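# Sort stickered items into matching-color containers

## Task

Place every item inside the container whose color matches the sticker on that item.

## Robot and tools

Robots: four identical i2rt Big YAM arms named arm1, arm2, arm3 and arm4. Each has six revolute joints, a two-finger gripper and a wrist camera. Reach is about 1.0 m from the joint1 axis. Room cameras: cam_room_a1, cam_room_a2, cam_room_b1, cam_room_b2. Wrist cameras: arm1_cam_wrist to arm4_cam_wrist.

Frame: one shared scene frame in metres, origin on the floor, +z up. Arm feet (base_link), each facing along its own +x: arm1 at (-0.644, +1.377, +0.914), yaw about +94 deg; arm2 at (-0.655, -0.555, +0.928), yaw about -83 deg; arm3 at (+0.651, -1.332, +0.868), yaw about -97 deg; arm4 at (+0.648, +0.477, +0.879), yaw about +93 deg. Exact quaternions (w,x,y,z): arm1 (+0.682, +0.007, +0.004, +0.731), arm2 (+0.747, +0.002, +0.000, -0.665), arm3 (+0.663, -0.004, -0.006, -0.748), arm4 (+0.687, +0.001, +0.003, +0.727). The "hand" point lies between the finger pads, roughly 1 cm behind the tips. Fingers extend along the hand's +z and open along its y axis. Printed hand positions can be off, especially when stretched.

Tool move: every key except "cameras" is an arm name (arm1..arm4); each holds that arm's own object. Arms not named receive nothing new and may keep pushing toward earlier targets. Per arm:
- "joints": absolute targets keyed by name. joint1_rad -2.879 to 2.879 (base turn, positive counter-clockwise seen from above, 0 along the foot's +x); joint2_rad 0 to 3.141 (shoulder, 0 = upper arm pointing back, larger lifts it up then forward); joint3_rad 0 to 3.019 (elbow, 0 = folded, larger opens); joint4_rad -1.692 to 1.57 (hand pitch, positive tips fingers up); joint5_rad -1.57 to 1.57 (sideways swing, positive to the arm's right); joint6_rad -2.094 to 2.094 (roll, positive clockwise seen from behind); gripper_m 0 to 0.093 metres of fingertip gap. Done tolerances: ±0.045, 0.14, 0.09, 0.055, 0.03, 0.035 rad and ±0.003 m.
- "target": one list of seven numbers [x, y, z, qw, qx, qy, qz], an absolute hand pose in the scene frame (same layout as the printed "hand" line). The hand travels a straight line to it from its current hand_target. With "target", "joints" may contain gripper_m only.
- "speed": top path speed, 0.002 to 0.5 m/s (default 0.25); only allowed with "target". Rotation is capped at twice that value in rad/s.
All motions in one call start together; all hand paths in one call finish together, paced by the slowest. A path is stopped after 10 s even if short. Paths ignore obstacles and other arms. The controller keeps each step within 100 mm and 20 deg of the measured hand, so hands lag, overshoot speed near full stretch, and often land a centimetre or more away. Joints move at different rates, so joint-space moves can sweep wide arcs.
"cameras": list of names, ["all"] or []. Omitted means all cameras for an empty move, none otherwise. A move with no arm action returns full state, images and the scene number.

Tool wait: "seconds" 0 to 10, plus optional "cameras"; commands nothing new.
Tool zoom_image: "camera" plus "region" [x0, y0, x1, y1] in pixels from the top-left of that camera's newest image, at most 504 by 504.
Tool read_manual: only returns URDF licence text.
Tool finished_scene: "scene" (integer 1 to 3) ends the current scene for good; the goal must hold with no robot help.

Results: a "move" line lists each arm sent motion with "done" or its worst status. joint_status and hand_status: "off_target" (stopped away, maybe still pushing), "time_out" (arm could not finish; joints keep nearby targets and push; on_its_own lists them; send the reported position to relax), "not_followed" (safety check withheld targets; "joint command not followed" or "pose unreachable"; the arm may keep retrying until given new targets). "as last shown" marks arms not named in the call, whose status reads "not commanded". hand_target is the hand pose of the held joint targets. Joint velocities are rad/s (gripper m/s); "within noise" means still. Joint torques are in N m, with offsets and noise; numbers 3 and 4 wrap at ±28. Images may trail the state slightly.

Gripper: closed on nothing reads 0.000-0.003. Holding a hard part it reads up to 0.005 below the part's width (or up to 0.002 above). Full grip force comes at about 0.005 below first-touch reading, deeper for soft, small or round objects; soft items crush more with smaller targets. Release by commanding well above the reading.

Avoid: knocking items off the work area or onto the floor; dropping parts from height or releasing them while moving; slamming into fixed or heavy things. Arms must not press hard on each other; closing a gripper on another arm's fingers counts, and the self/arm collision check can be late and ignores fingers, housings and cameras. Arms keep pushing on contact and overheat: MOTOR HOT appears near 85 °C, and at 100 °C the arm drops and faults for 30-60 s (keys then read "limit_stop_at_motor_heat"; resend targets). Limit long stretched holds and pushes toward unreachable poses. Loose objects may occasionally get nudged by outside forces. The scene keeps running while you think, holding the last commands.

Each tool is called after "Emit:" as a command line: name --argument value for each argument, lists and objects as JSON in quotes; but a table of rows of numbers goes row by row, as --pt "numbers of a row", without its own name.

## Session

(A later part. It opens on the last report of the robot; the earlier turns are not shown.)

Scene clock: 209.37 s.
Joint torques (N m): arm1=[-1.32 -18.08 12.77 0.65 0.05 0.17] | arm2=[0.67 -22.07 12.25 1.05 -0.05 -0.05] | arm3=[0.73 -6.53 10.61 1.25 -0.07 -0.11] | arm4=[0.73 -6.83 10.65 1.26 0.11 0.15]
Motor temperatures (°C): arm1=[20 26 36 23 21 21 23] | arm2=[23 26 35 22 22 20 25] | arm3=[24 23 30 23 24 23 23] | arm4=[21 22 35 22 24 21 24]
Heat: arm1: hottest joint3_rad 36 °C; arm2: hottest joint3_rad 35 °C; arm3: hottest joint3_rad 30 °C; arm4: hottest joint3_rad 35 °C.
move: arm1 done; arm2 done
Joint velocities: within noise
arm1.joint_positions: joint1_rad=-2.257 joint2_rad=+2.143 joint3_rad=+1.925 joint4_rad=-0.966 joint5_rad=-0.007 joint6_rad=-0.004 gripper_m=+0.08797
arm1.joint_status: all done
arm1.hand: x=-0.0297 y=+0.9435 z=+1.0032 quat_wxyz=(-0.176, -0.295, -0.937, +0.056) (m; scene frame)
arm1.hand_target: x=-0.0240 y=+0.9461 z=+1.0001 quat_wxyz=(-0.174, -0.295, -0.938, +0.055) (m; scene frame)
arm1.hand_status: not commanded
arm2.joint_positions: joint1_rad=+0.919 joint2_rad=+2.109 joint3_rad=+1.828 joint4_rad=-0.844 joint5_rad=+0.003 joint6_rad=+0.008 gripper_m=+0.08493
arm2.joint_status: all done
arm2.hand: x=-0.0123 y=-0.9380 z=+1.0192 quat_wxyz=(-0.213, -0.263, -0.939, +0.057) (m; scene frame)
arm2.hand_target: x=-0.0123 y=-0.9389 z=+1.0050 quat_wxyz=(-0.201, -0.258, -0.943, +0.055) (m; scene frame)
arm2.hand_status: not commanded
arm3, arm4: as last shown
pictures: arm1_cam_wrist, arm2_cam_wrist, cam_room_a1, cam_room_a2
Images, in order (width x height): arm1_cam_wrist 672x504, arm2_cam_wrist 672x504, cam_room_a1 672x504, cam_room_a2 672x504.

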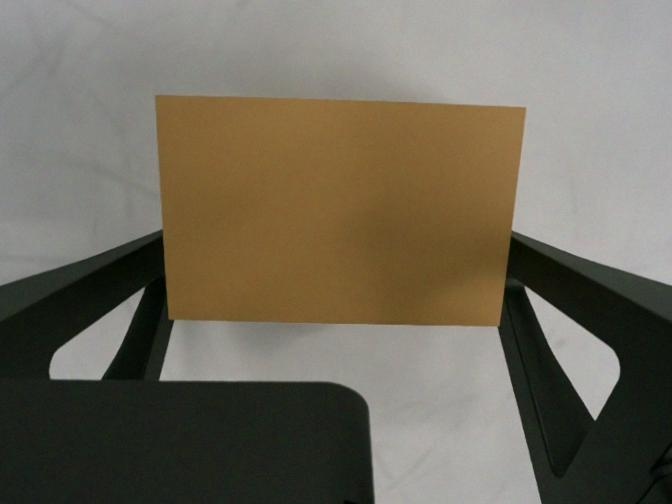

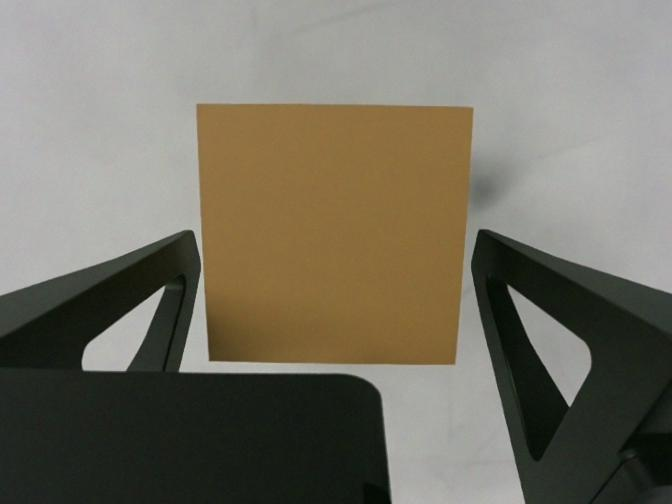

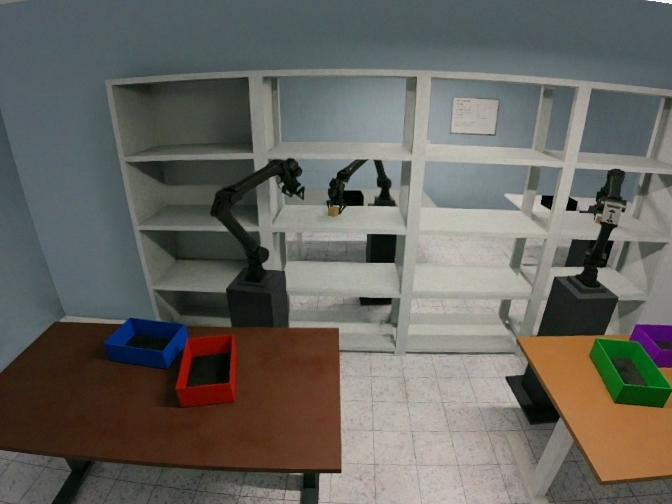

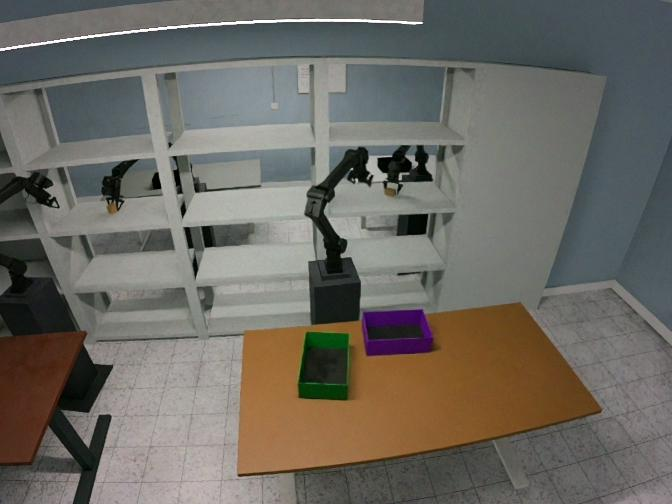

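Emit:
move --arm1 '{"target": [-0.118, 1.012, 1.012, 0.1738, 0.2957, 0.9378, -0.0548], "speed": 0.12}' --arm2 '{"target": [-0.105, -0.886, 1.02, 0.2005, 0.2581, 0.9435, -0.0549], "speed": 0.12}' --arm3 '{"target": [0.341, -1.149, 1.11, 0.0903, -0.9064, 0.2480, 0.3299], "speed": 0.2}' --arm4 '{"target": [0.32, 0.702, 1.11, 0.1011, -0.8977, 0.2779, 0.3267], "speed": 0.2}' --cameras '["cam_room_a1", "cam_room_a2", "arm1_cam_wrist", "arm2_cam_wrist"]'

Emit:
move --arm1 '{"target": [-0.36, 1.175, 1.07, 0.2307, 0.2918, 0.9254, -0.0727], "speed": 0.2}' --arm2 '{"target": [-0.345, -0.738, 1.07, 0.2333, 0.2561, 0.9360, -0.0638], "speed": 0.2}' --cameras '["cam_room_a1", "cam_room_a2", "arm1_cam_wrist", "arm2_cam_wrist"]'

Scene clock: 220.07 s.
Joint torques (N m): arm1=[-1.14 -17.26 10.11 1.57 0.13 -0.01] | arm2=[0.38 -21.25 9.48 2.21 -0.11 -0.03] | arm3=[2.08 -5.42 9.72 1.94 0.13 -0.02] | arm4=[1.9 -5.42 9.68 1.69 0.22 0.15]
Motor temperatures (°C): arm1=[20 26 36 23 21 21 22] | arm2=[23 27 34 22 22 20 24] | arm3=[24 23 30 23 24 23 23] | arm4=[21 22 36 22 24 21 24]
Heat: arm1: hottest joint3_rad 36 °C; arm2: hottest joint3_rad 34 °C; arm3: hottest joint3_rad 30 °C; arm4: hottest joint3_rad 36 °C.
move: arm1 off_target; arm2 done; arm3 done; arm4 done
Joint velocities: within noise
arm1.joint_positions: joint1_rad=-2.257 joint2_rad=+1.865 joint3_rad=+1.478 joint4_rad=-0.834 joint5_rad=-0.007 joint6_rad=+0.006 gripper_m=+0.08797
arm1.joint_status: not commanded
arm1.hand: x=-0.1236 y=+1.0101 z=+1.0013 quat_wxyz=(-0.160, -0.301, -0.939, +0.050) (m; scene frame)
arm1.hand_target: x=-0.1180 y=+1.0121 z=+1.0120 quat_wxyz=(-0.174, -0.296, -0.938, +0.055) (m; scene frame)
arm1.hand_status: off_target (0.012 m and 1.8 deg from the pose sent, 0.112 m and 0.3 deg at the start)
arm2.joint_positions: joint1_rad=+0.919 joint2_rad=+1.864 joint3_rad=+1.443 joint4_rad=-0.746 joint5_rad=+0.003 joint6_rad=+0.005 gripper_m=+0.08493
arm2.joint_status: not commanded
arm2.hand: x=-0.1032 y=-0.8841 z=+1.0177 quat_wxyz=(-0.194, -0.262, -0.944, +0.053) (m; scene frame)
arm2.hand_target: x=-0.1050 y=-0.8861 z=+1.0201 quat_wxyz=(-0.200, -0.258, -0.943, +0.055) (m; scene frame)
arm2.hand_status: done (0.003 m and 0.9 deg from the pose sent, 0.106 m and 1.7 deg at the start)
arm3.joint_positions: joint1_rad=-1.975 joint2_rad=+0.837 joint3_rad=+0.773 joint4_rad=-0.825 joint5_rad=+0.020 joint6_rad=+0.005 gripper_m=+0.08507
arm3.joint_status: not commanded
arm3.hand: x=+0.3445 y=-1.1464 z=+1.1048 quat_wxyz=(+0.089, -0.910, +0.252, +0.318) (m; scene frame)
arm3.hand_target: x=+0.3410 y=-1.1490 z=+1.1101 quat_wxyz=(+0.090, -0.906, +0.248, +0.330) (m; scene frame)
arm3.hand_status: done (0.007 m and 1.5 deg from the pose sent, 0.121 m and 5.2 deg at the start)
arm4.joint_positions: joint1_rad=+0.914 joint2_rad=+0.956 joint3_rad=+0.800 joint4_rad=-0.736 joint5_rad=+0.006 joint6_rad=-0.009 gripper_m=+0.09312
arm4.joint_status: not commanded
arm4.hand: x=+0.3263 y=+0.7008 z=+1.1066 quat_wxyz=(-0.100, +0.901, -0.276, -0.318) (m; scene frame)
arm4.hand_target: x=+0.3201 y=+0.7020 z=+1.1101 quat_wxyz=(-0.101, +0.898, -0.278, -0.327) (m; scene frame)
arm4.hand_status: done (0.007 m and 1.0 deg from the pose sent, 0.134 m and 5.8 deg at the start)
pictures: arm1_cam_wrist, arm2_cam_wrist, cam_room_a1, cam_room_a2
Images, in order (width x height): arm1_cam_wrist 672x504, arm2_cam_wrist 672x504, cam_room_a1 672x504, cam_room_a2 672x504.

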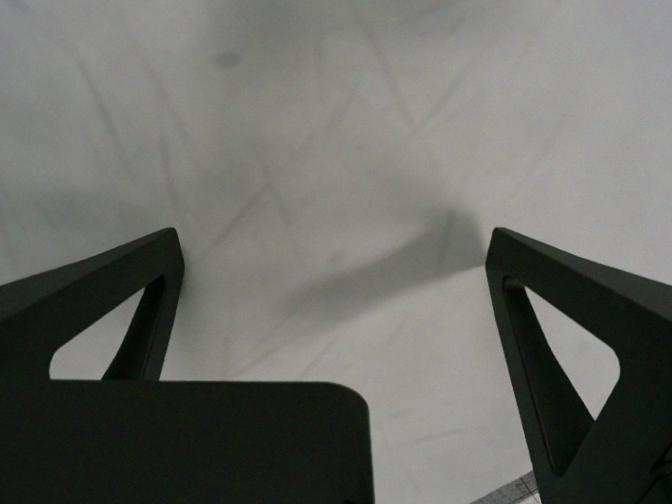

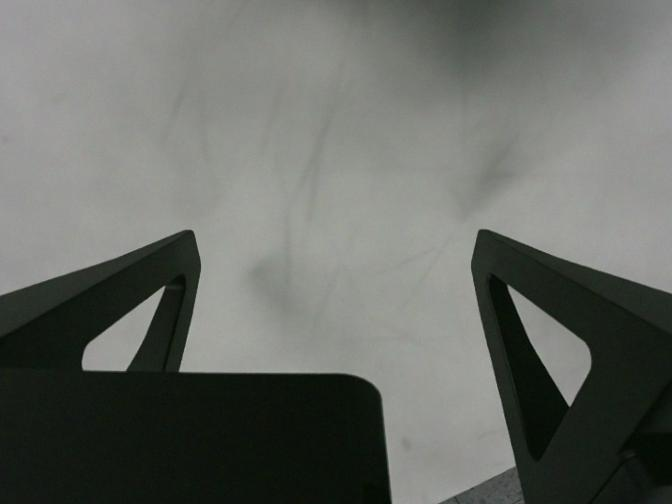

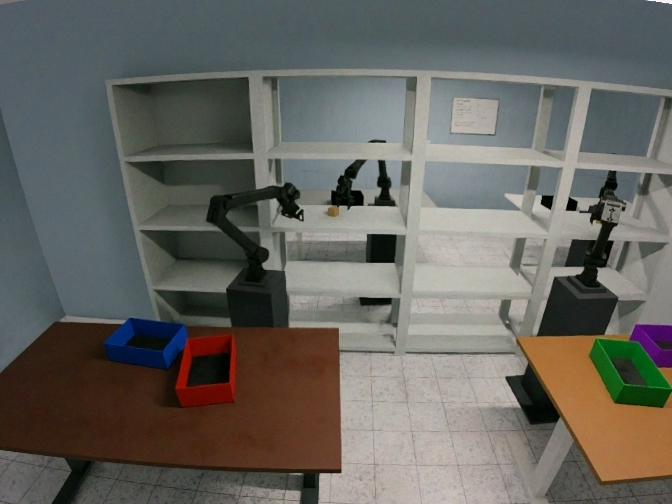

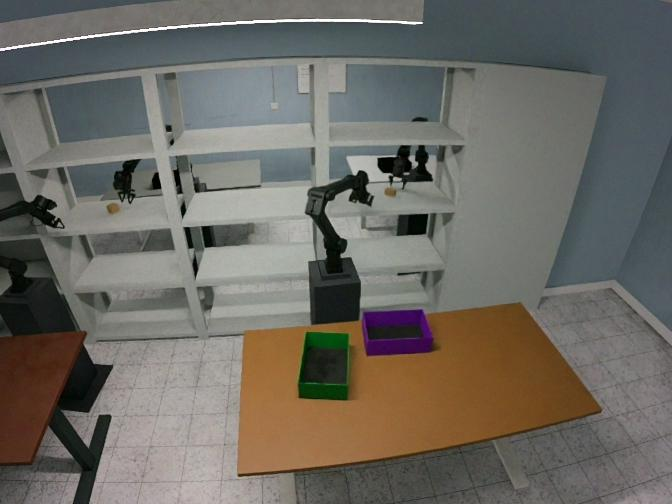

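Scene clock: 222.20 s.
Joint torques (N m): arm1=[-2.61 -2.43 11.44 0.73 -0.06 -0.01] | arm2=[1.44 -6.89 10.13 1.22 0.12 0.07] | arm3=[2.14 -5.25 9.72 1.95 0.13 -0.01] | arm4=[1.61 -5.54 9.69 1.65 0.21 0.16]
Motor temperatures (°C): arm1=[20 26 36 23 21 21 22] | arm2=[23 27 34 22 22 20 24] | arm3=[24 23 30 23 24 23 23] | arm4=[21 22 35 22 24 21 24]
Heat: arm1: hottest joint3_rad 36 °C; arm2: hottest joint3_rad 34 °C; arm3: hottest joint3_rad 30 °C; arm4: hottest joint3_rad 35 °C.
move: arm1 done; arm2 done
Joint velocities: within noise
arm1.joint_positions: joint1_rad=-2.257 joint2_rad=+0.951 joint3_rad=+0.683 joint4_rad=-0.793 joint5_rad=-0.013 joint6_rad=-0.004 gripper_m=+0.08797
arm1.joint_status: not commanded
arm1.hand: x=-0.3575 y=+1.1777 z=+1.0698 quat_wxyz=(-0.234, -0.290, -0.925, +0.072) (m; scene frame)
arm1.hand_target: x=-0.3600 y=+1.1751 z=+1.0700 quat_wxyz=(-0.231, -0.292, -0.925, +0.073) (m; scene frame)
arm1.hand_status: done (0.004 m and 0.5 deg from the pose sent, 0.296 m and 8.8 deg at the start)
arm2.joint_positions: joint1_rad=+0.919 joint2_rad=+1.026 joint3_rad=+0.694 joint4_rad=-0.725 joint5_rad=+0.003 joint6_rad=+0.005 gripper_m=+0.08493
arm2.joint_status: not commanded
arm2.hand: x=-0.3405 y=-0.7437 z=+1.0773 quat_wxyz=(-0.245, -0.259, -0.932, +0.067) (m; scene frame)
arm2.hand_target: x=-0.3450 y=-0.7381 z=+1.0701 quat_wxyz=(-0.233, -0.256, -0.936, +0.064) (m; scene frame)
arm2.hand_status: done (0.010 m and 1.5 deg from the pose sent, 0.287 m and 4.9 deg at the start)
arm3, arm4: as last shown
pictures: arm1_cam_wrist, arm2_cam_wrist, cam_room_a1, cam_room_a2
Images, in order (width x height): arm1_cam_wrist 672x504, arm2_cam_wrist 672x504, cam_room_a1 672x504, cam_room_a2 672x504.

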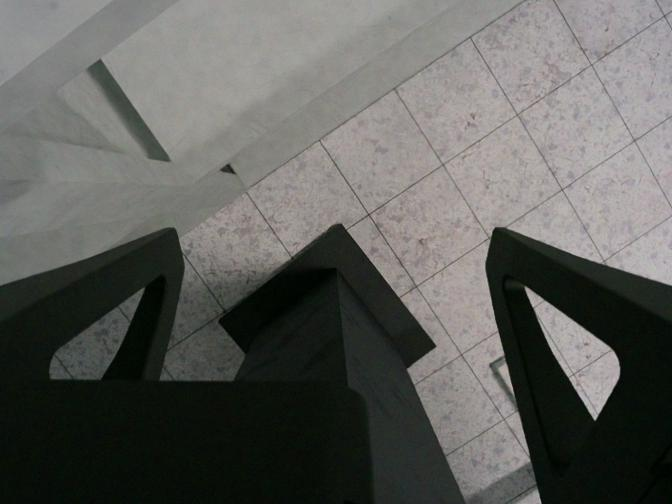

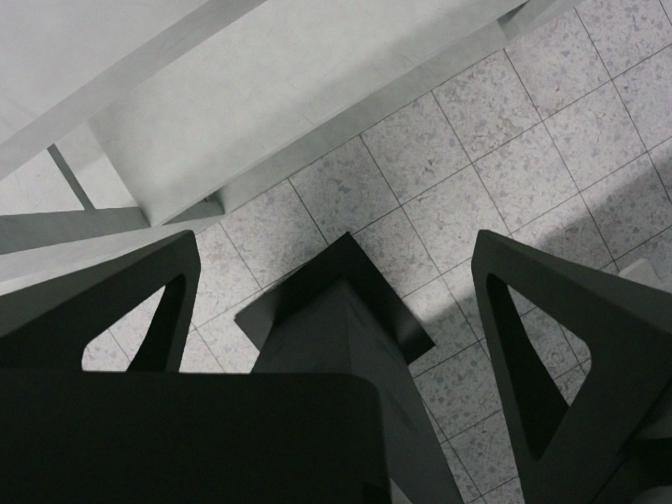

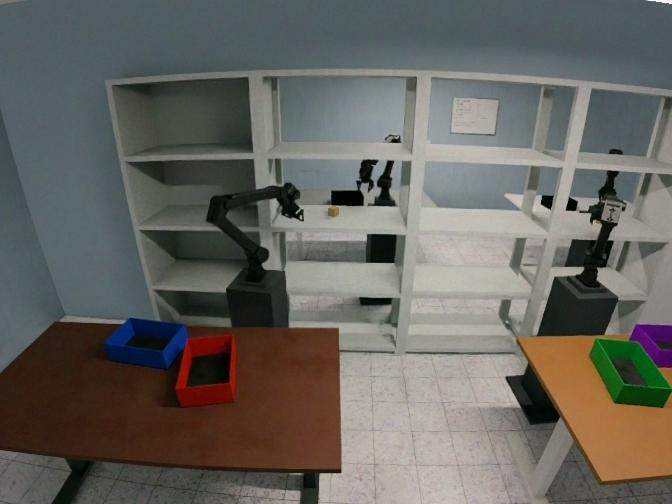

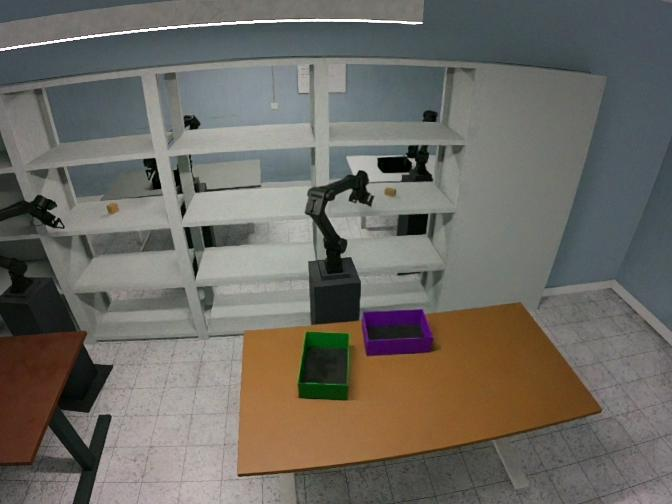

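Now arm3 and arm4 approach for a look.

Emit:
move --arm3 '{"target": [0.075, -0.988, 1.115, 0.0903, -0.9064, 0.2480, 0.3299], "speed": 0.2}' --arm4 '{"target": [0.04, 0.9, 1.115, 0.1011, -0.8977, 0.2779, 0.3267], "speed": 0.2}' --cameras '["arm3_cam_wrist", "arm4_cam_wrist"]'

Scene clock: 228.37 s.
Joint torques (N m): arm1=[-2.32 -2.49 11.63 0.88 -0.02 -0.01] | arm2=[1.26 -6.89 10.09 1.18 0.13 0.07] | arm3=[1.2 -17.79 14.19 0.94 -0.06 -0.12] | arm4=[0.62 -20.42 13.3 0.58 -0.06 0.07]
Motor temperatures (°C): arm1=[20 26 36 23 21 21 22] | arm2=[23 26 34 22 22 20 24] | arm3=[24 23 31 23 24 23 23] | arm4=[21 22 36 22 24 21 24]
Heat: arm1: hottest joint3_rad 36 °C; arm2: hottest joint3_rad 34 °C; arm3: hottest joint3_rad 31 °C; arm4: hottest joint3_rad 36 °C.
move: arm3 off_target; arm4 off_target
Joint velocities: within noise
arm1, arm2: as last shown
arm3.joint_positions: joint1_rad=-1.975 joint2_rad=+1.666 joint3_rad=+1.466 joint4_rad=-0.703 joint5_rad=+0.014 joint6_rad=+0.004 gripper_m=+0.08507
arm3.joint_status: not commanded
arm3.hand: x=+0.0867 y=-0.9981 z=+1.0927 quat_wxyz=(+0.085, -0.912, +0.251, +0.313) (m; scene frame)
arm3.hand_target: x=+0.0762 y=-0.9886 z=+1.1152 quat_wxyz=(+0.091, -0.906, +0.248, +0.330) (m; scene frame)
arm3.hand_status: off_target (0.027 m and 2.2 deg from the pose sent, 0.313 m and 1.5 deg at the start)
arm4.joint_positions: joint1_rad=+0.914 joint2_rad=+1.859 joint3_rad=+1.702 joint4_rad=-0.740 joint5_rad=+0.004 joint6_rad=-0.009 gripper_m=+0.09312
arm4.joint_status: not commanded
arm4.hand: x=+0.0500 y=+0.8897 z=+1.1013 quat_wxyz=(-0.099, +0.902, -0.276, -0.316) (m; scene frame)
arm4.hand_target: x=+0.0409 y=+0.8996 z=+1.1150 quat_wxyz=(-0.101, +0.897, -0.278, -0.327) (m; scene frame)
arm4.hand_status: off_target (0.020 m and 1.3 deg from the pose sent, 0.349 m and 1.1 deg at the start)
pictures: arm3_cam_wrist, arm4_cam_wrist
Images, in order (width x height): arm3_cam_wrist 672x504, arm4_cam_wrist 672x504.

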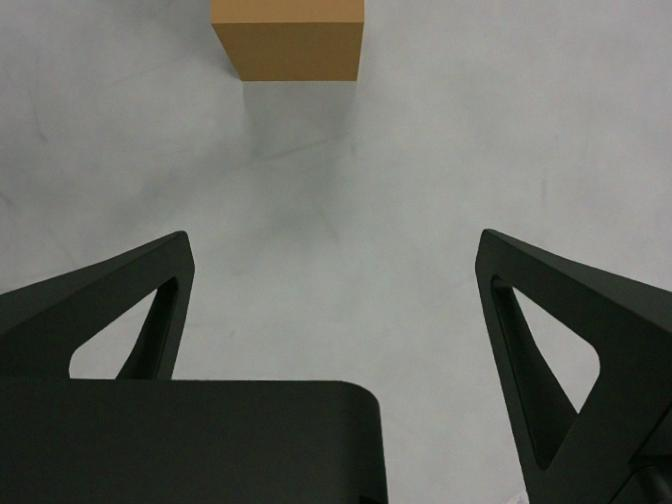

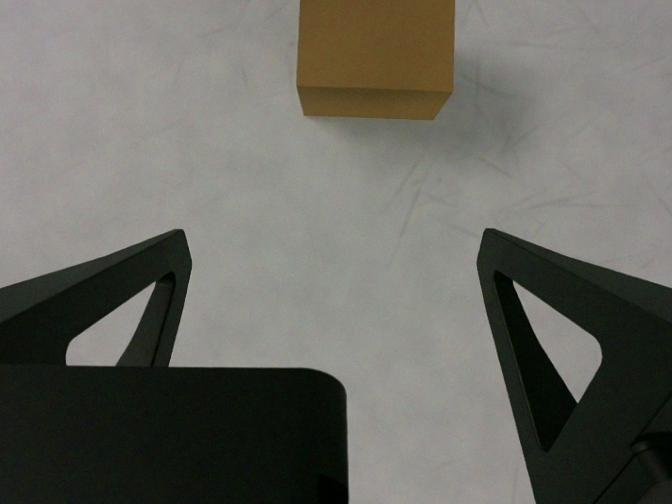

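Emit:
move --arm3 '{"target": [0.022, -0.981, 1.09, 0.0903, -0.9064, 0.2480, 0.3299], "speed": 0.12}' --arm4 '{"target": [0.020, 0.94, 1.065, 0.1011, -0.8977, 0.2779, 0.3267], "speed": 0.12}' --cameras '["arm3_cam_wrist", "arm4_cam_wrist"]'

Scene clock: 251.60 s.
Joint torques (N m): arm1=[-2.84 -2.67 11.44 0.87 -0.07 -0.09] | arm2=[1.44 -6.89 10.09 1.22 0.13 0.07] | arm3=[2.14 -19.96 14.32 1.52 0.13 0.02] | arm4=[0.73 -22.71 12.97 1.61 -0.05 -0.09]
Motor temperatures (°C): arm1=[20 25 37 23 21 21 22] | arm2=[23 26 33 22 22 20 23] | arm3=[24 24 32 23 24 23 23] | arm4=[21 24 39 22 24 21 24]
Heat: arm1: hottest joint3_rad 37 °C; arm2: hottest joint3_rad 33 °C; arm3: hottest joint3_rad 32 °C; arm4: hottest joint3_rad 39 °C.
move: arm3 off_target; arm4 off_target
Joint velocities: within noise
arm1, arm2: as last shown
arm3.joint_positions: joint1_rad=-1.958 joint2_rad=+1.805 joint3_rad=+1.588 joint4_rad=-0.703 joint5_rad=+0.030 joint6_rad=+0.014 gripper_m=+0.08507
arm3.joint_status: not commanded
arm3.hand: x=+0.0426 y=-0.9841 z=+1.0656 quat_wxyz=(+0.086, -0.915, +0.251, +0.304) (m; scene frame)
arm3.hand_target: x=+0.0236 y=-0.9819 z=+1.0902 quat_wxyz=(+0.090, -0.906, +0.248, +0.330) (m; scene frame)
arm3.hand_status: off_target (0.032 m and 3.1 deg from the pose sent, 0.067 m and 2.2 deg at the start)
arm4.joint_positions: joint1_rad=+0.879 joint2_rad=+1.991 joint3_rad=+1.770 joint4_rad=-0.708 joint5_rad=-0.015 joint6_rad=-0.019 gripper_m=+0.09312
arm4.joint_status: not commanded
arm4.hand: x=+0.0360 y=+0.9267 z=+1.0464 quat_wxyz=(-0.092, +0.904, -0.286, -0.303) (m; scene frame)
arm4.hand_target: x=+0.0215 y=+0.9389 z=+1.0653 quat_wxyz=(-0.101, +0.898, -0.278, -0.327) (m; scene frame)
arm4.hand_status: off_target (0.028 m and 3.2 deg from the pose sent, 0.069 m and 1.3 deg at the start)
pictures: arm3_cam_wrist, arm4_cam_wrist
Images, in order (width x height): arm3_cam_wrist 672x504, arm4_cam_wrist 672x504.

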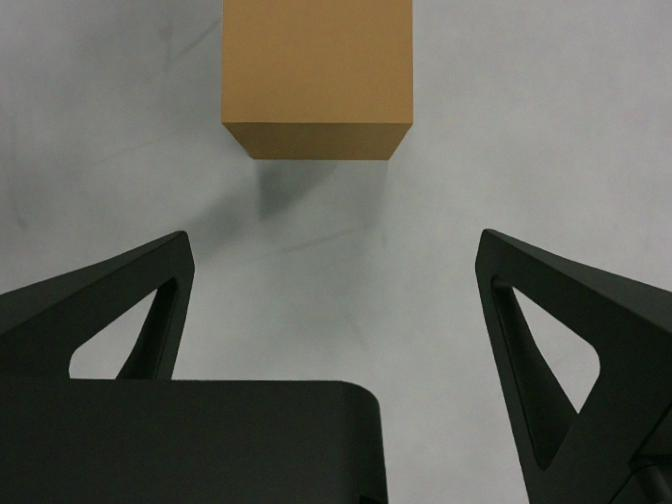

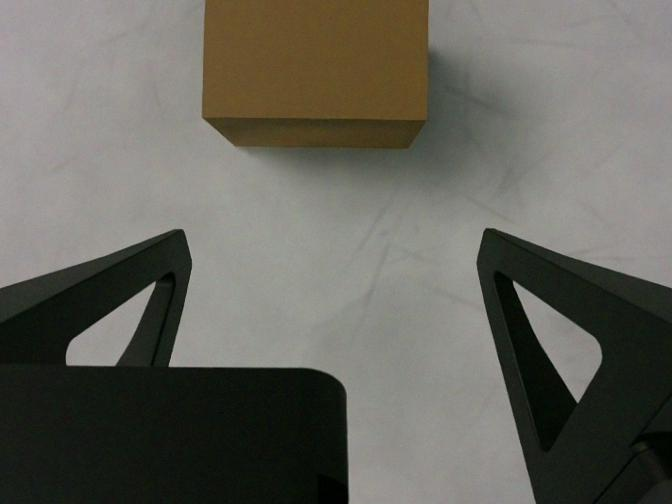

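Emit:
move --arm3 '{"target": [-0.0325, -0.9586, 1.047, 0.0903, -0.9064, 0.2480, 0.3299], "speed": 0.1}' --arm4 '{"target": [-0.002, 0.942, 1.053, 0.1011, -0.8977, 0.2779, 0.3267], "speed": 0.1}' --cameras '["arm3_cam_wrist", "arm4_cam_wrist"]'

Scene clock: 280.70 s.
Joint torques (N m): arm1=[-2.61 -2.55 11.22 0.84 -0.04 -0.06] | arm2=[1.49 -6.89 10.13 1.22 0.13 0.07] | arm3=[2.61 -22.18 14.22 1.77 0.14 0.01] | arm4=[1.03 -22.59 13.09 1.37 0.21 0.03]
Motor temperatures (°C): arm1=[20 25 37 23 21 21 22] | arm2=[23 26 32 22 22 20 23] | arm3=[24 25 36 23 24 23 23] | arm4=[21 27 40 22 24 21 24]
Heat: arm1: hottest joint3_rad 37 °C; arm2: hottest joint3_rad 32 °C; arm3: hottest joint3_rad 36 °C; arm4: hottest joint3_rad 40 °C.
move: arm3 off_target; arm4 off_target
Joint velocities: within noise
arm1, arm2: as last shown
arm3.joint_positions: joint1_rad=-1.952 joint2_rad=+1.981 joint3_rad=+1.745 joint4_rad=-0.685 joint5_rad=+0.036 joint6_rad=+0.021 gripper_m=+0.08506
arm3.joint_status: not commanded
arm3.hand: x=-0.0092 y=-0.9594 z=+1.0259 quat_wxyz=(+0.086, -0.914, +0.253, +0.304) (m; scene frame)
arm3.hand_target: x=-0.0308 y=-0.9597 z=+1.0474 quat_wxyz=(+0.090, -0.906, +0.248, +0.330) (m; scene frame)
arm3.hand_status: off_target (0.031 m and 3.2 deg from the pose sent, 0.081 m and 3.1 deg at the start)
arm4.joint_positions: joint1_rad=+0.888 joint2_rad=+2.041 joint3_rad=+1.835 joint4_rad=-0.708 joint5_rad=-0.013 joint6_rad=-0.019 gripper_m=+0.09312
arm4.joint_status: not commanded
arm4.hand: x=+0.0164 y=+0.9335 z=+1.0435 quat_wxyz=(-0.094, +0.903, -0.282, -0.310) (m; scene frame)
arm4.hand_target: x=-0.0008 y=+0.9409 z=+1.0532 quat_wxyz=(-0.101, +0.898, -0.278, -0.327) (m; scene frame)
arm4.hand_status: off_target (0.022 m and 2.3 deg from the pose sent, 0.041 m and 3.2 deg at the start)
pictures: arm3_cam_wrist, arm4_cam_wrist
Images, in order (width x height): arm3_cam_wrist 672x504, arm4_cam_wrist 672x504.

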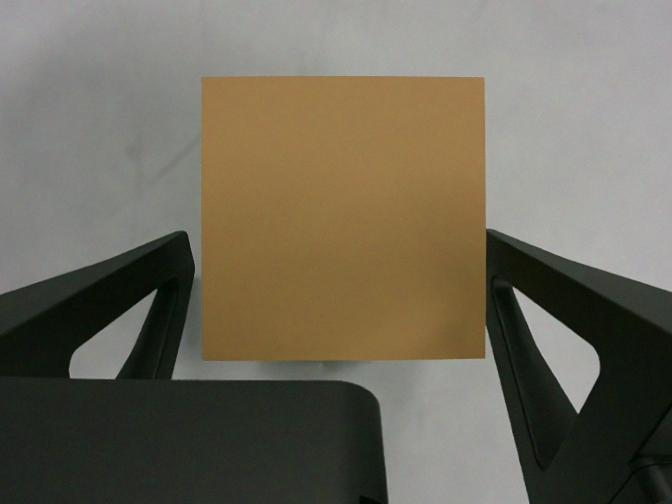

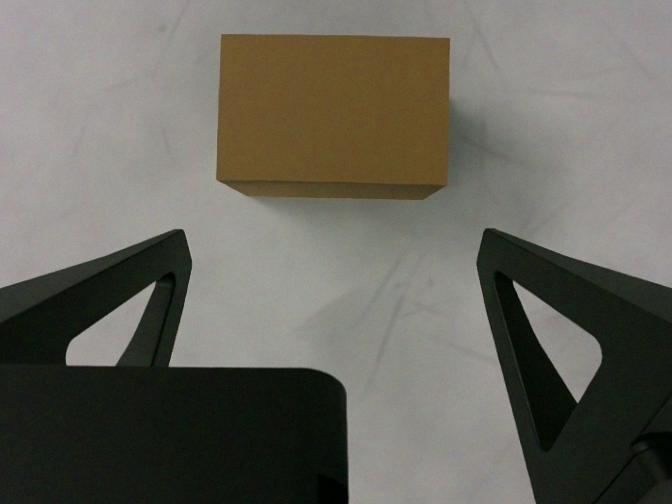

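Emit:
move --arm3 '{"joints": {"gripper_m": 0.052}}' --arm4 '{"target": [-0.0345, 0.9635, 1.018, 0.1011, -0.8977, 0.2779, 0.3267], "speed": 0.08}' --cameras '["arm3_cam_wrist", "arm4_cam_wrist"]'

Scene clock: 289.17 s.
Joint torques (N m): arm1=[-3.14 -2.37 11.43 0.94 -0.06 -0.09] | arm2=[1.44 -6.95 10.11 1.21 0.13 0.08] | arm3=[2.61 -22.3 14.23 1.74 0.11 0.01] | arm4=[1.55 -23.71 13.12 1.32 0.15 0.05]
Motor temperatures (°C): arm1=[20 25 36 23 21 21 22] | arm2=[23 26 32 22 22 20 23] | arm3=[24 26 37 23 24 23 23] | arm4=[21 27 43 22 24 21 24]
Heat: arm1: hottest joint3_rad 36 °C; arm2: hottest joint3_rad 32 °C; arm3: hottest joint3_rad 37 °C; arm4: hottest joint3_rad 43 °C.
move: arm3 done; arm4 off_target
Joint velocities: within noise
arm1, arm2: as last shown
arm3.joint_positions: joint1_rad=-1.952 joint2_rad=+1.981 joint3_rad=+1.745 joint4_rad=-0.685 joint5_rad=+0.037 joint6_rad=+0.022 gripper_m=+0.05327
arm3.joint_status: all done
arm3.hand: x=-0.0091 y=-0.9592 z=+1.0259 quat_wxyz=(+0.087, -0.914, +0.253, +0.304) (m; scene frame)
arm3.hand_target: x=-0.0307 y=-0.9596 z=+1.0474 quat_wxyz=(+0.090, -0.906, +0.248, +0.330) (m; scene frame)
arm3.hand_status: not commanded
arm4.joint_positions: joint1_rad=+0.889 joint2_rad=+2.171 joint3_rad=+1.975 joint4_rad=-0.706 joint5_rad=-0.009 joint6_rad=-0.019 gripper_m=+0.09310
arm4.joint_status: not commanded
arm4.hand: x=-0.0172 y=+0.9569 z=+1.0162 quat_wxyz=(-0.097, +0.901, -0.281, -0.314) (m; scene frame)
arm4.hand_target: x=-0.0334 y=+0.9626 z=+1.0182 quat_wxyz=(-0.101, +0.898, -0.278, -0.327) (m; scene frame)
arm4.hand_status: off_target (0.019 m and 1.6 deg from the pose sent, 0.064 m and 2.3 deg at the start)
pictures: arm3_cam_wrist, arm4_cam_wrist
Images, in order (width x height): arm3_cam_wrist 672x504, arm4_cam_wrist 672x504.

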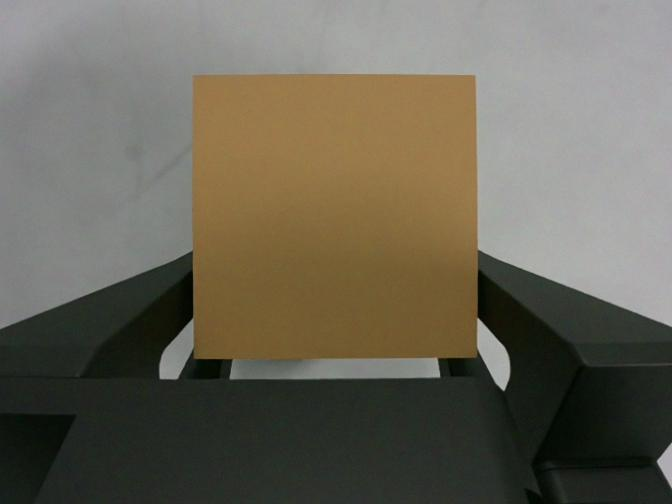

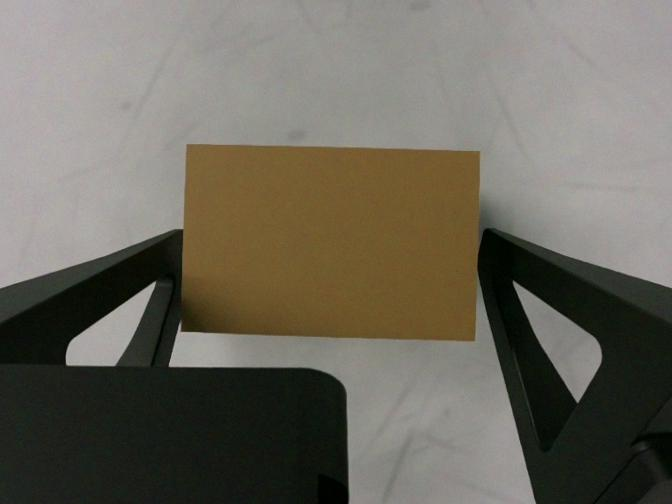

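Emit:
move --arm3 '{"joints": {"gripper_m": 0.046}}' --arm4 '{"target": [-0.0345, 0.9635, 1.003, 0.1011, -0.8977, 0.2779, 0.3267], "speed": 0.06}' --cameras '["arm3_cam_wrist", "arm4_cam_wrist"]'

Scene clock: 293.43 s.
Joint torques (N m): arm1=[-2.96 -1.85 11.41 0.73 -0.04 -0.02] | arm2=[1.38 -7 10.13 1.21 0.13 0.07] | arm3=[2.55 -22.3 14.23 1.77 0.1 0.03] | arm4=[1.44 -23.65 11.51 1.85 0.08 0.05]
Motor temperatures (°C): arm1=[20 25 36 23 21 21 22] | arm2=[23 25 32 22 22 20 23] | arm3=[24 26 37 23 24 23 23] | arm4=[21 26 44 22 24 21 24]
Heat: arm1: hottest joint3_rad 36 °C; arm2: hottest joint3_rad 32 °C; arm3: hottest joint3_rad 37 °C; arm4: hottest joint3_rad 44 °C.
move: arm3 off_target; arm4 off_target
Joint velocities: within noise
arm1, arm2: as last shown
arm3.joint_positions: joint1_rad=-1.952 joint2_rad=+1.981 joint3_rad=+1.745 joint4_rad=-0.685 joint5_rad=+0.037 joint6_rad=+0.022 gripper_m=+0.05327
arm3.joint_status: gripper_m off_target (ended at +0.05327, target +0.04600)
arm3.hand: x=-0.0091 y=-0.9592 z=+1.0259 quat_wxyz=(+0.087, -0.914, +0.253, +0.304) (m; scene frame)
arm3.hand_target: x=-0.0307 y=-0.9596 z=+1.0474 quat_wxyz=(+0.090, -0.906, +0.248, +0.330) (m; scene frame)
arm3.hand_status: not commanded
arm4.joint_positions: joint1_rad=+0.889 joint2_rad=+2.179 joint3_rad=+1.975 joint4_rad=-0.683 joint5_rad=-0.009 joint6_rad=-0.019 gripper_m=+0.09310
arm4.joint_status: not commanded
arm4.hand: x=-0.0208 y=+0.9595 z=+1.0137 quat_wxyz=(-0.100, +0.899, -0.281, -0.321) (m; scene frame)
arm4.hand_target: x=-0.0336 y=+0.9628 z=+1.0030 quat_wxyz=(-0.101, +0.898, -0.278, -0.327) (m; scene frame)
arm4.hand_status: off_target (0.018 m and 0.7 deg from the pose sent, 0.023 m and 1.6 deg at the start)
pictures: arm3_cam_wrist, arm4_cam_wrist
Images, in order (width x height): arm3_cam_wrist 672x504, arm4_cam_wrist 672x504.

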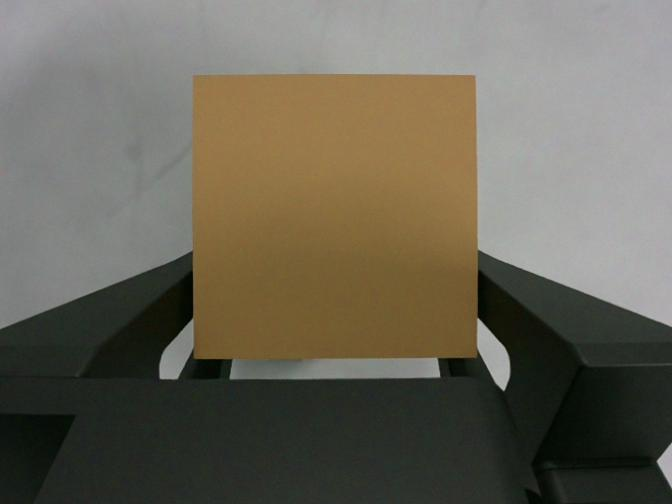

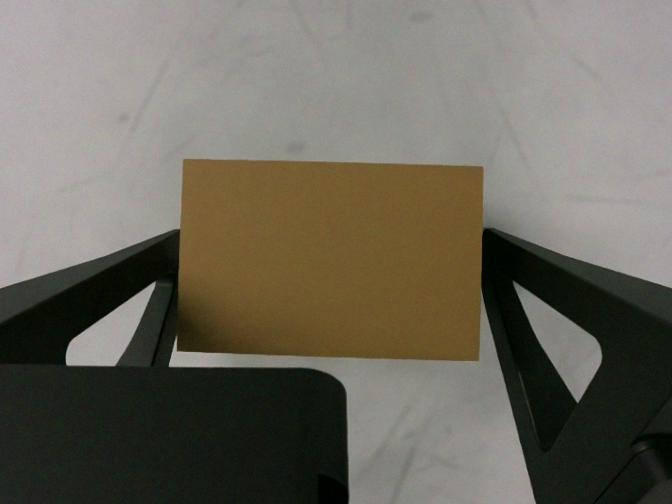

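Emit:
move --arm4 '{"target": [-0.031, 0.961, 0.992, 0.1011, -0.8977, 0.2779, 0.3267], "speed": 0.06}' --cameras '["arm4_cam_wrist"]'

Scene clock: 298.53 s.
Joint torques (N m): arm1=[-2.61 -2.14 11.14 0.77 -0.05 -0.04] | arm2=[1.38 -7.06 10.11 1.21 0.13 0.06] | arm3=[2.55 -22.3 14.24 1.74 0.11 0.01] | arm4=[1.2 -24.94 8.83 1.68 0.12 0.04]
Motor temperatures (°C): arm1=[20 25 36 23 21 21 22] | arm2=[23 25 32 22 22 20 23] | arm3=[24 26 38 23 24 23 24] | arm4=[21 27 44 22 24 21 24]
Heat: arm1: hottest joint3_rad 36 °C; arm2: hottest joint3_rad 32 °C; arm3: hottest joint3_rad 38 °C; arm4: hottest joint3_rad 44 °C.
move: arm4 off_target
Joint velocities: within noise
arm1, arm2, arm3: as last shown
arm4.joint_positions: joint1_rad=+0.889 joint2_rad=+2.179 joint3_rad=+1.975 joint4_rad=-0.652 joint5_rad=-0.009 joint6_rad=-0.019 gripper_m=+0.09310
arm4.joint_status: not commanded
arm4.hand: x=-0.0256 y=+0.9630 z=+1.0187 quat_wxyz=(-0.105, +0.894, -0.279, -0.335) (m; scene frame)
arm4.hand_target: x=-0.0301 y=+0.9604 z=+0.9924 quat_wxyz=(-0.101, +0.898, -0.278, -0.327) (m; scene frame)
arm4.hand_status: off_target (0.027 m and 1.1 deg from the pose sent, 0.024 m and 0.7 deg at the start)
pictures: arm4_cam_wrist
Images, in order (width x height): arm4_cam_wrist 672x504.

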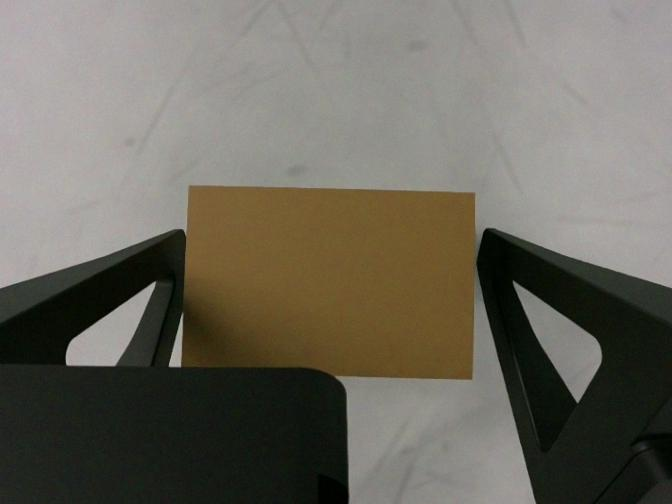

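Emit:
move --arm4 '{"target": [-0.031, 0.961, 0.985, 0.0889, -0.9111, 0.2820, 0.2873], "speed": 0.06}' --cameras '["arm4_cam_wrist"]'

Scene clock: 306.40 s.
Joint torques (N m): arm1=[-2.84 -2.32 11.38 0.79 -0.05 -0.04] | arm2=[1.44 -7 10.07 1.2 0.13 0.07] | arm3=[2.61 -22.18 14.22 1.77 0.11 0.02] | arm4=[0.97 -22.59 11.85 0.18 0.13 0.08]
Motor temperatures (°C): arm1=[20 24 36 23 21 21 22] | arm2=[23 25 32 22 22 20 23] | arm3=[24 27 38 23 24 23 24] | arm4=[21 27 43 22 24 21 24]
Heat: arm1: hottest joint3_rad 36 °C; arm2: hottest joint3_rad 32 °C; arm3: hottest joint3_rad 38 °C; arm4: hottest joint3_rad 43 °C.
move: arm4 off_target
Joint velocities: within noise
arm1, arm2, arm3: as last shown
arm4.joint_positions: joint1_rad=+0.889 joint2_rad=+2.203 joint3_rad=+2.030 joint4_rad=-0.750 joint5_rad=-0.008 joint6_rad=-0.020 gripper_m=+0.09310
arm4.joint_status: not commanded
arm4.hand: x=-0.0220 y=+0.9605 z=+1.0124 quat_wxyz=(-0.095, +0.905, -0.282, -0.304) (m; scene frame)
arm4.hand_target: x=-0.0295 y=+0.9601 z=+0.9850 quat_wxyz=(-0.089, +0.911, -0.282, -0.288) (m; scene frame)
arm4.hand_status: off_target (0.029 m and 2.2 deg from the pose sent, 0.034 m and 6.1 deg at the start)
pictures: arm4_cam_wrist
Images, in order (width x height): arm4_cam_wrist 672x504.

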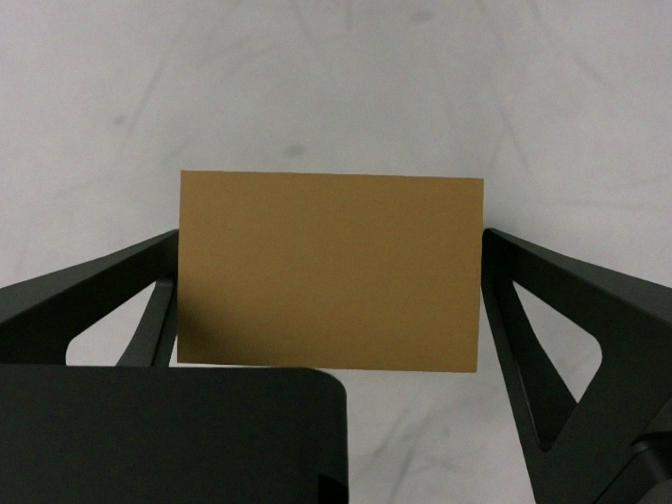

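Emit:
move --arm4 '{"joints": {"gripper_m": 0.069}}'

Emit:
move --arm4 '{"joints": {"gripper_m": 0.058}}' --cameras '["arm4_cam_wrist"]'

Scene clock: 310.27 s.
Joint torques (N m): arm1=[-2.78 -2.26 11.28 1.01 -0.07 -0.02] | arm2=[1.32 -6.95 10.11 1.21 0.13 0.07] | arm3=[2.61 -22.42 14.23 1.76 0.1 0.01] | arm4=[1.26 -22.59 11.9 0.25 -0.04 0.05]
Motor temperatures (°C): arm1=[20 24 36 23 21 21 22] | arm2=[23 25 32 22 22 20 23] | arm3=[24 27 38 23 24 23 24] | arm4=[21 27 42 22 24 21 24]
Heat: arm1: hottest joint3_rad 36 °C; arm2: hottest joint3_rad 32 °C; arm3: hottest joint3_rad 38 °C; arm4: hottest joint3_rad 42 °C.
move: arm4 done
Joint velocities: within noise
arm1.joint_positions: joint1_rad=-2.257 joint2_rad=+0.951 joint3_rad=+0.683 joint4_rad=-0.793 joint5_rad=-0.013 joint6_rad=-0.004 gripper_m=+0.08797
arm1.joint_status: not commanded
arm1.hand: x=-0.3575 y=+1.1777 z=+1.0698 quat_wxyz=(-0.234, -0.290, -0.925, +0.072) (m; scene frame)
arm1.hand_target: x=-0.3600 y=+1.1751 z=+1.0700 quat_wxyz=(-0.231, -0.292, -0.925, +0.073) (m; scene frame)
arm1.hand_status: not commanded
arm2.joint_positions: joint1_rad=+0.919 joint2_rad=+1.026 joint3_rad=+0.694 joint4_rad=-0.725 joint5_rad=+0.003 joint6_rad=+0.005 gripper_m=+0.08493
arm2.joint_status: not commanded
arm2.hand: x=-0.3405 y=-0.7437 z=+1.0773 quat_wxyz=(-0.245, -0.259, -0.932, +0.067) (m; scene frame)
arm2.hand_target: x=-0.3450 y=-0.7381 z=+1.0701 quat_wxyz=(-0.233, -0.256, -0.936, +0.064) (m; scene frame)
arm2.hand_status: not commanded
arm3: as last shown
arm4.joint_positions: joint1_rad=+0.889 joint2_rad=+2.204 joint3_rad=+2.030 joint4_rad=-0.751 joint5_rad=-0.002 joint6_rad=-0.020 gripper_m=+0.06973
arm4.joint_status: all done
arm4.hand: x=-0.0211 y=+0.9615 z=+1.0120 quat_wxyz=(-0.097, +0.905, -0.283, -0.303) (m; scene frame)
arm4.hand_target: x=-0.0295 y=+0.9599 z=+0.9849 quat_wxyz=(-0.089, +0.911, -0.282, -0.288) (m; scene frame)
arm4.hand_status: not commanded
pictures: none

Scene clock: 310.70 s.
Joint torques (N m): arm1=[-2.73 -2.08 11.44 0.81 -0.04 -0.04] | arm2=[1.44 -6.83 10.1 1.22 0.13 0.07] | arm3=[2.43 -22.3 14.23 1.76 0.11 0.02] | arm4=[1.2 -22.3 11.88 0.28 -0.05 0.06]
Motor temperatures (°C): arm1=[20 24 36 23 21 21 22] | arm2=[23 25 32 22 22 20 23] | arm3=[24 27 38 23 24 23 24] | arm4=[21 27 42 22 24 21 24]
Heat: arm1: hottest joint3_rad 36 °C; arm2: hottest joint3_rad 32 °C; arm3: hottest joint3_rad 38 °C; arm4: hottest joint3_rad 42 °C.
move: arm4 off_target
Joint velocities: within noise
arm1, arm2, arm3: as last shown
arm4.joint_positions: joint1_rad=+0.889 joint2_rad=+2.204 joint3_rad=+2.030 joint4_rad=-0.751 joint5_rad=-0.002 joint6_rad=-0.020 gripper_m=+0.06969
arm4.joint_status: gripper_m off_target (ended at +0.06969, target +0.05800)
arm4.hand: x=-0.0211 y=+0.9615 z=+1.0120 quat_wxyz=(-0.097, +0.905, -0.283, -0.303) (m; scene frame)
arm4.hand_target: x=-0.0295 y=+0.9599 z=+0.9849 quat_wxyz=(-0.089, +0.911, -0.282, -0.288) (m; scene frame)
arm4.hand_status: not commanded
pictures: arm4_cam_wrist
Images, in order (width x height): arm4_cam_wrist 672x504.

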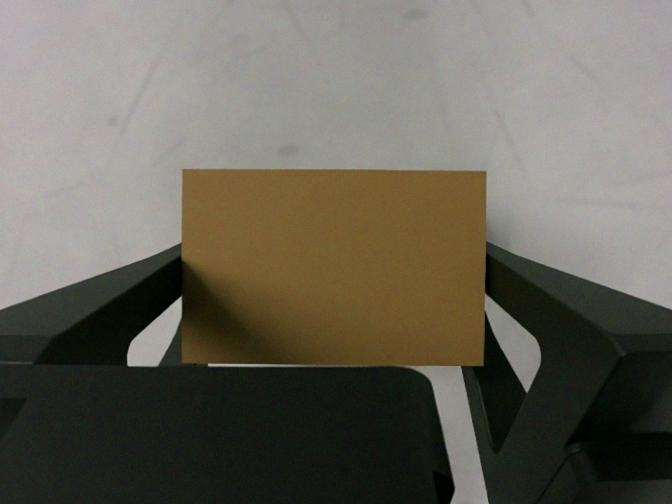

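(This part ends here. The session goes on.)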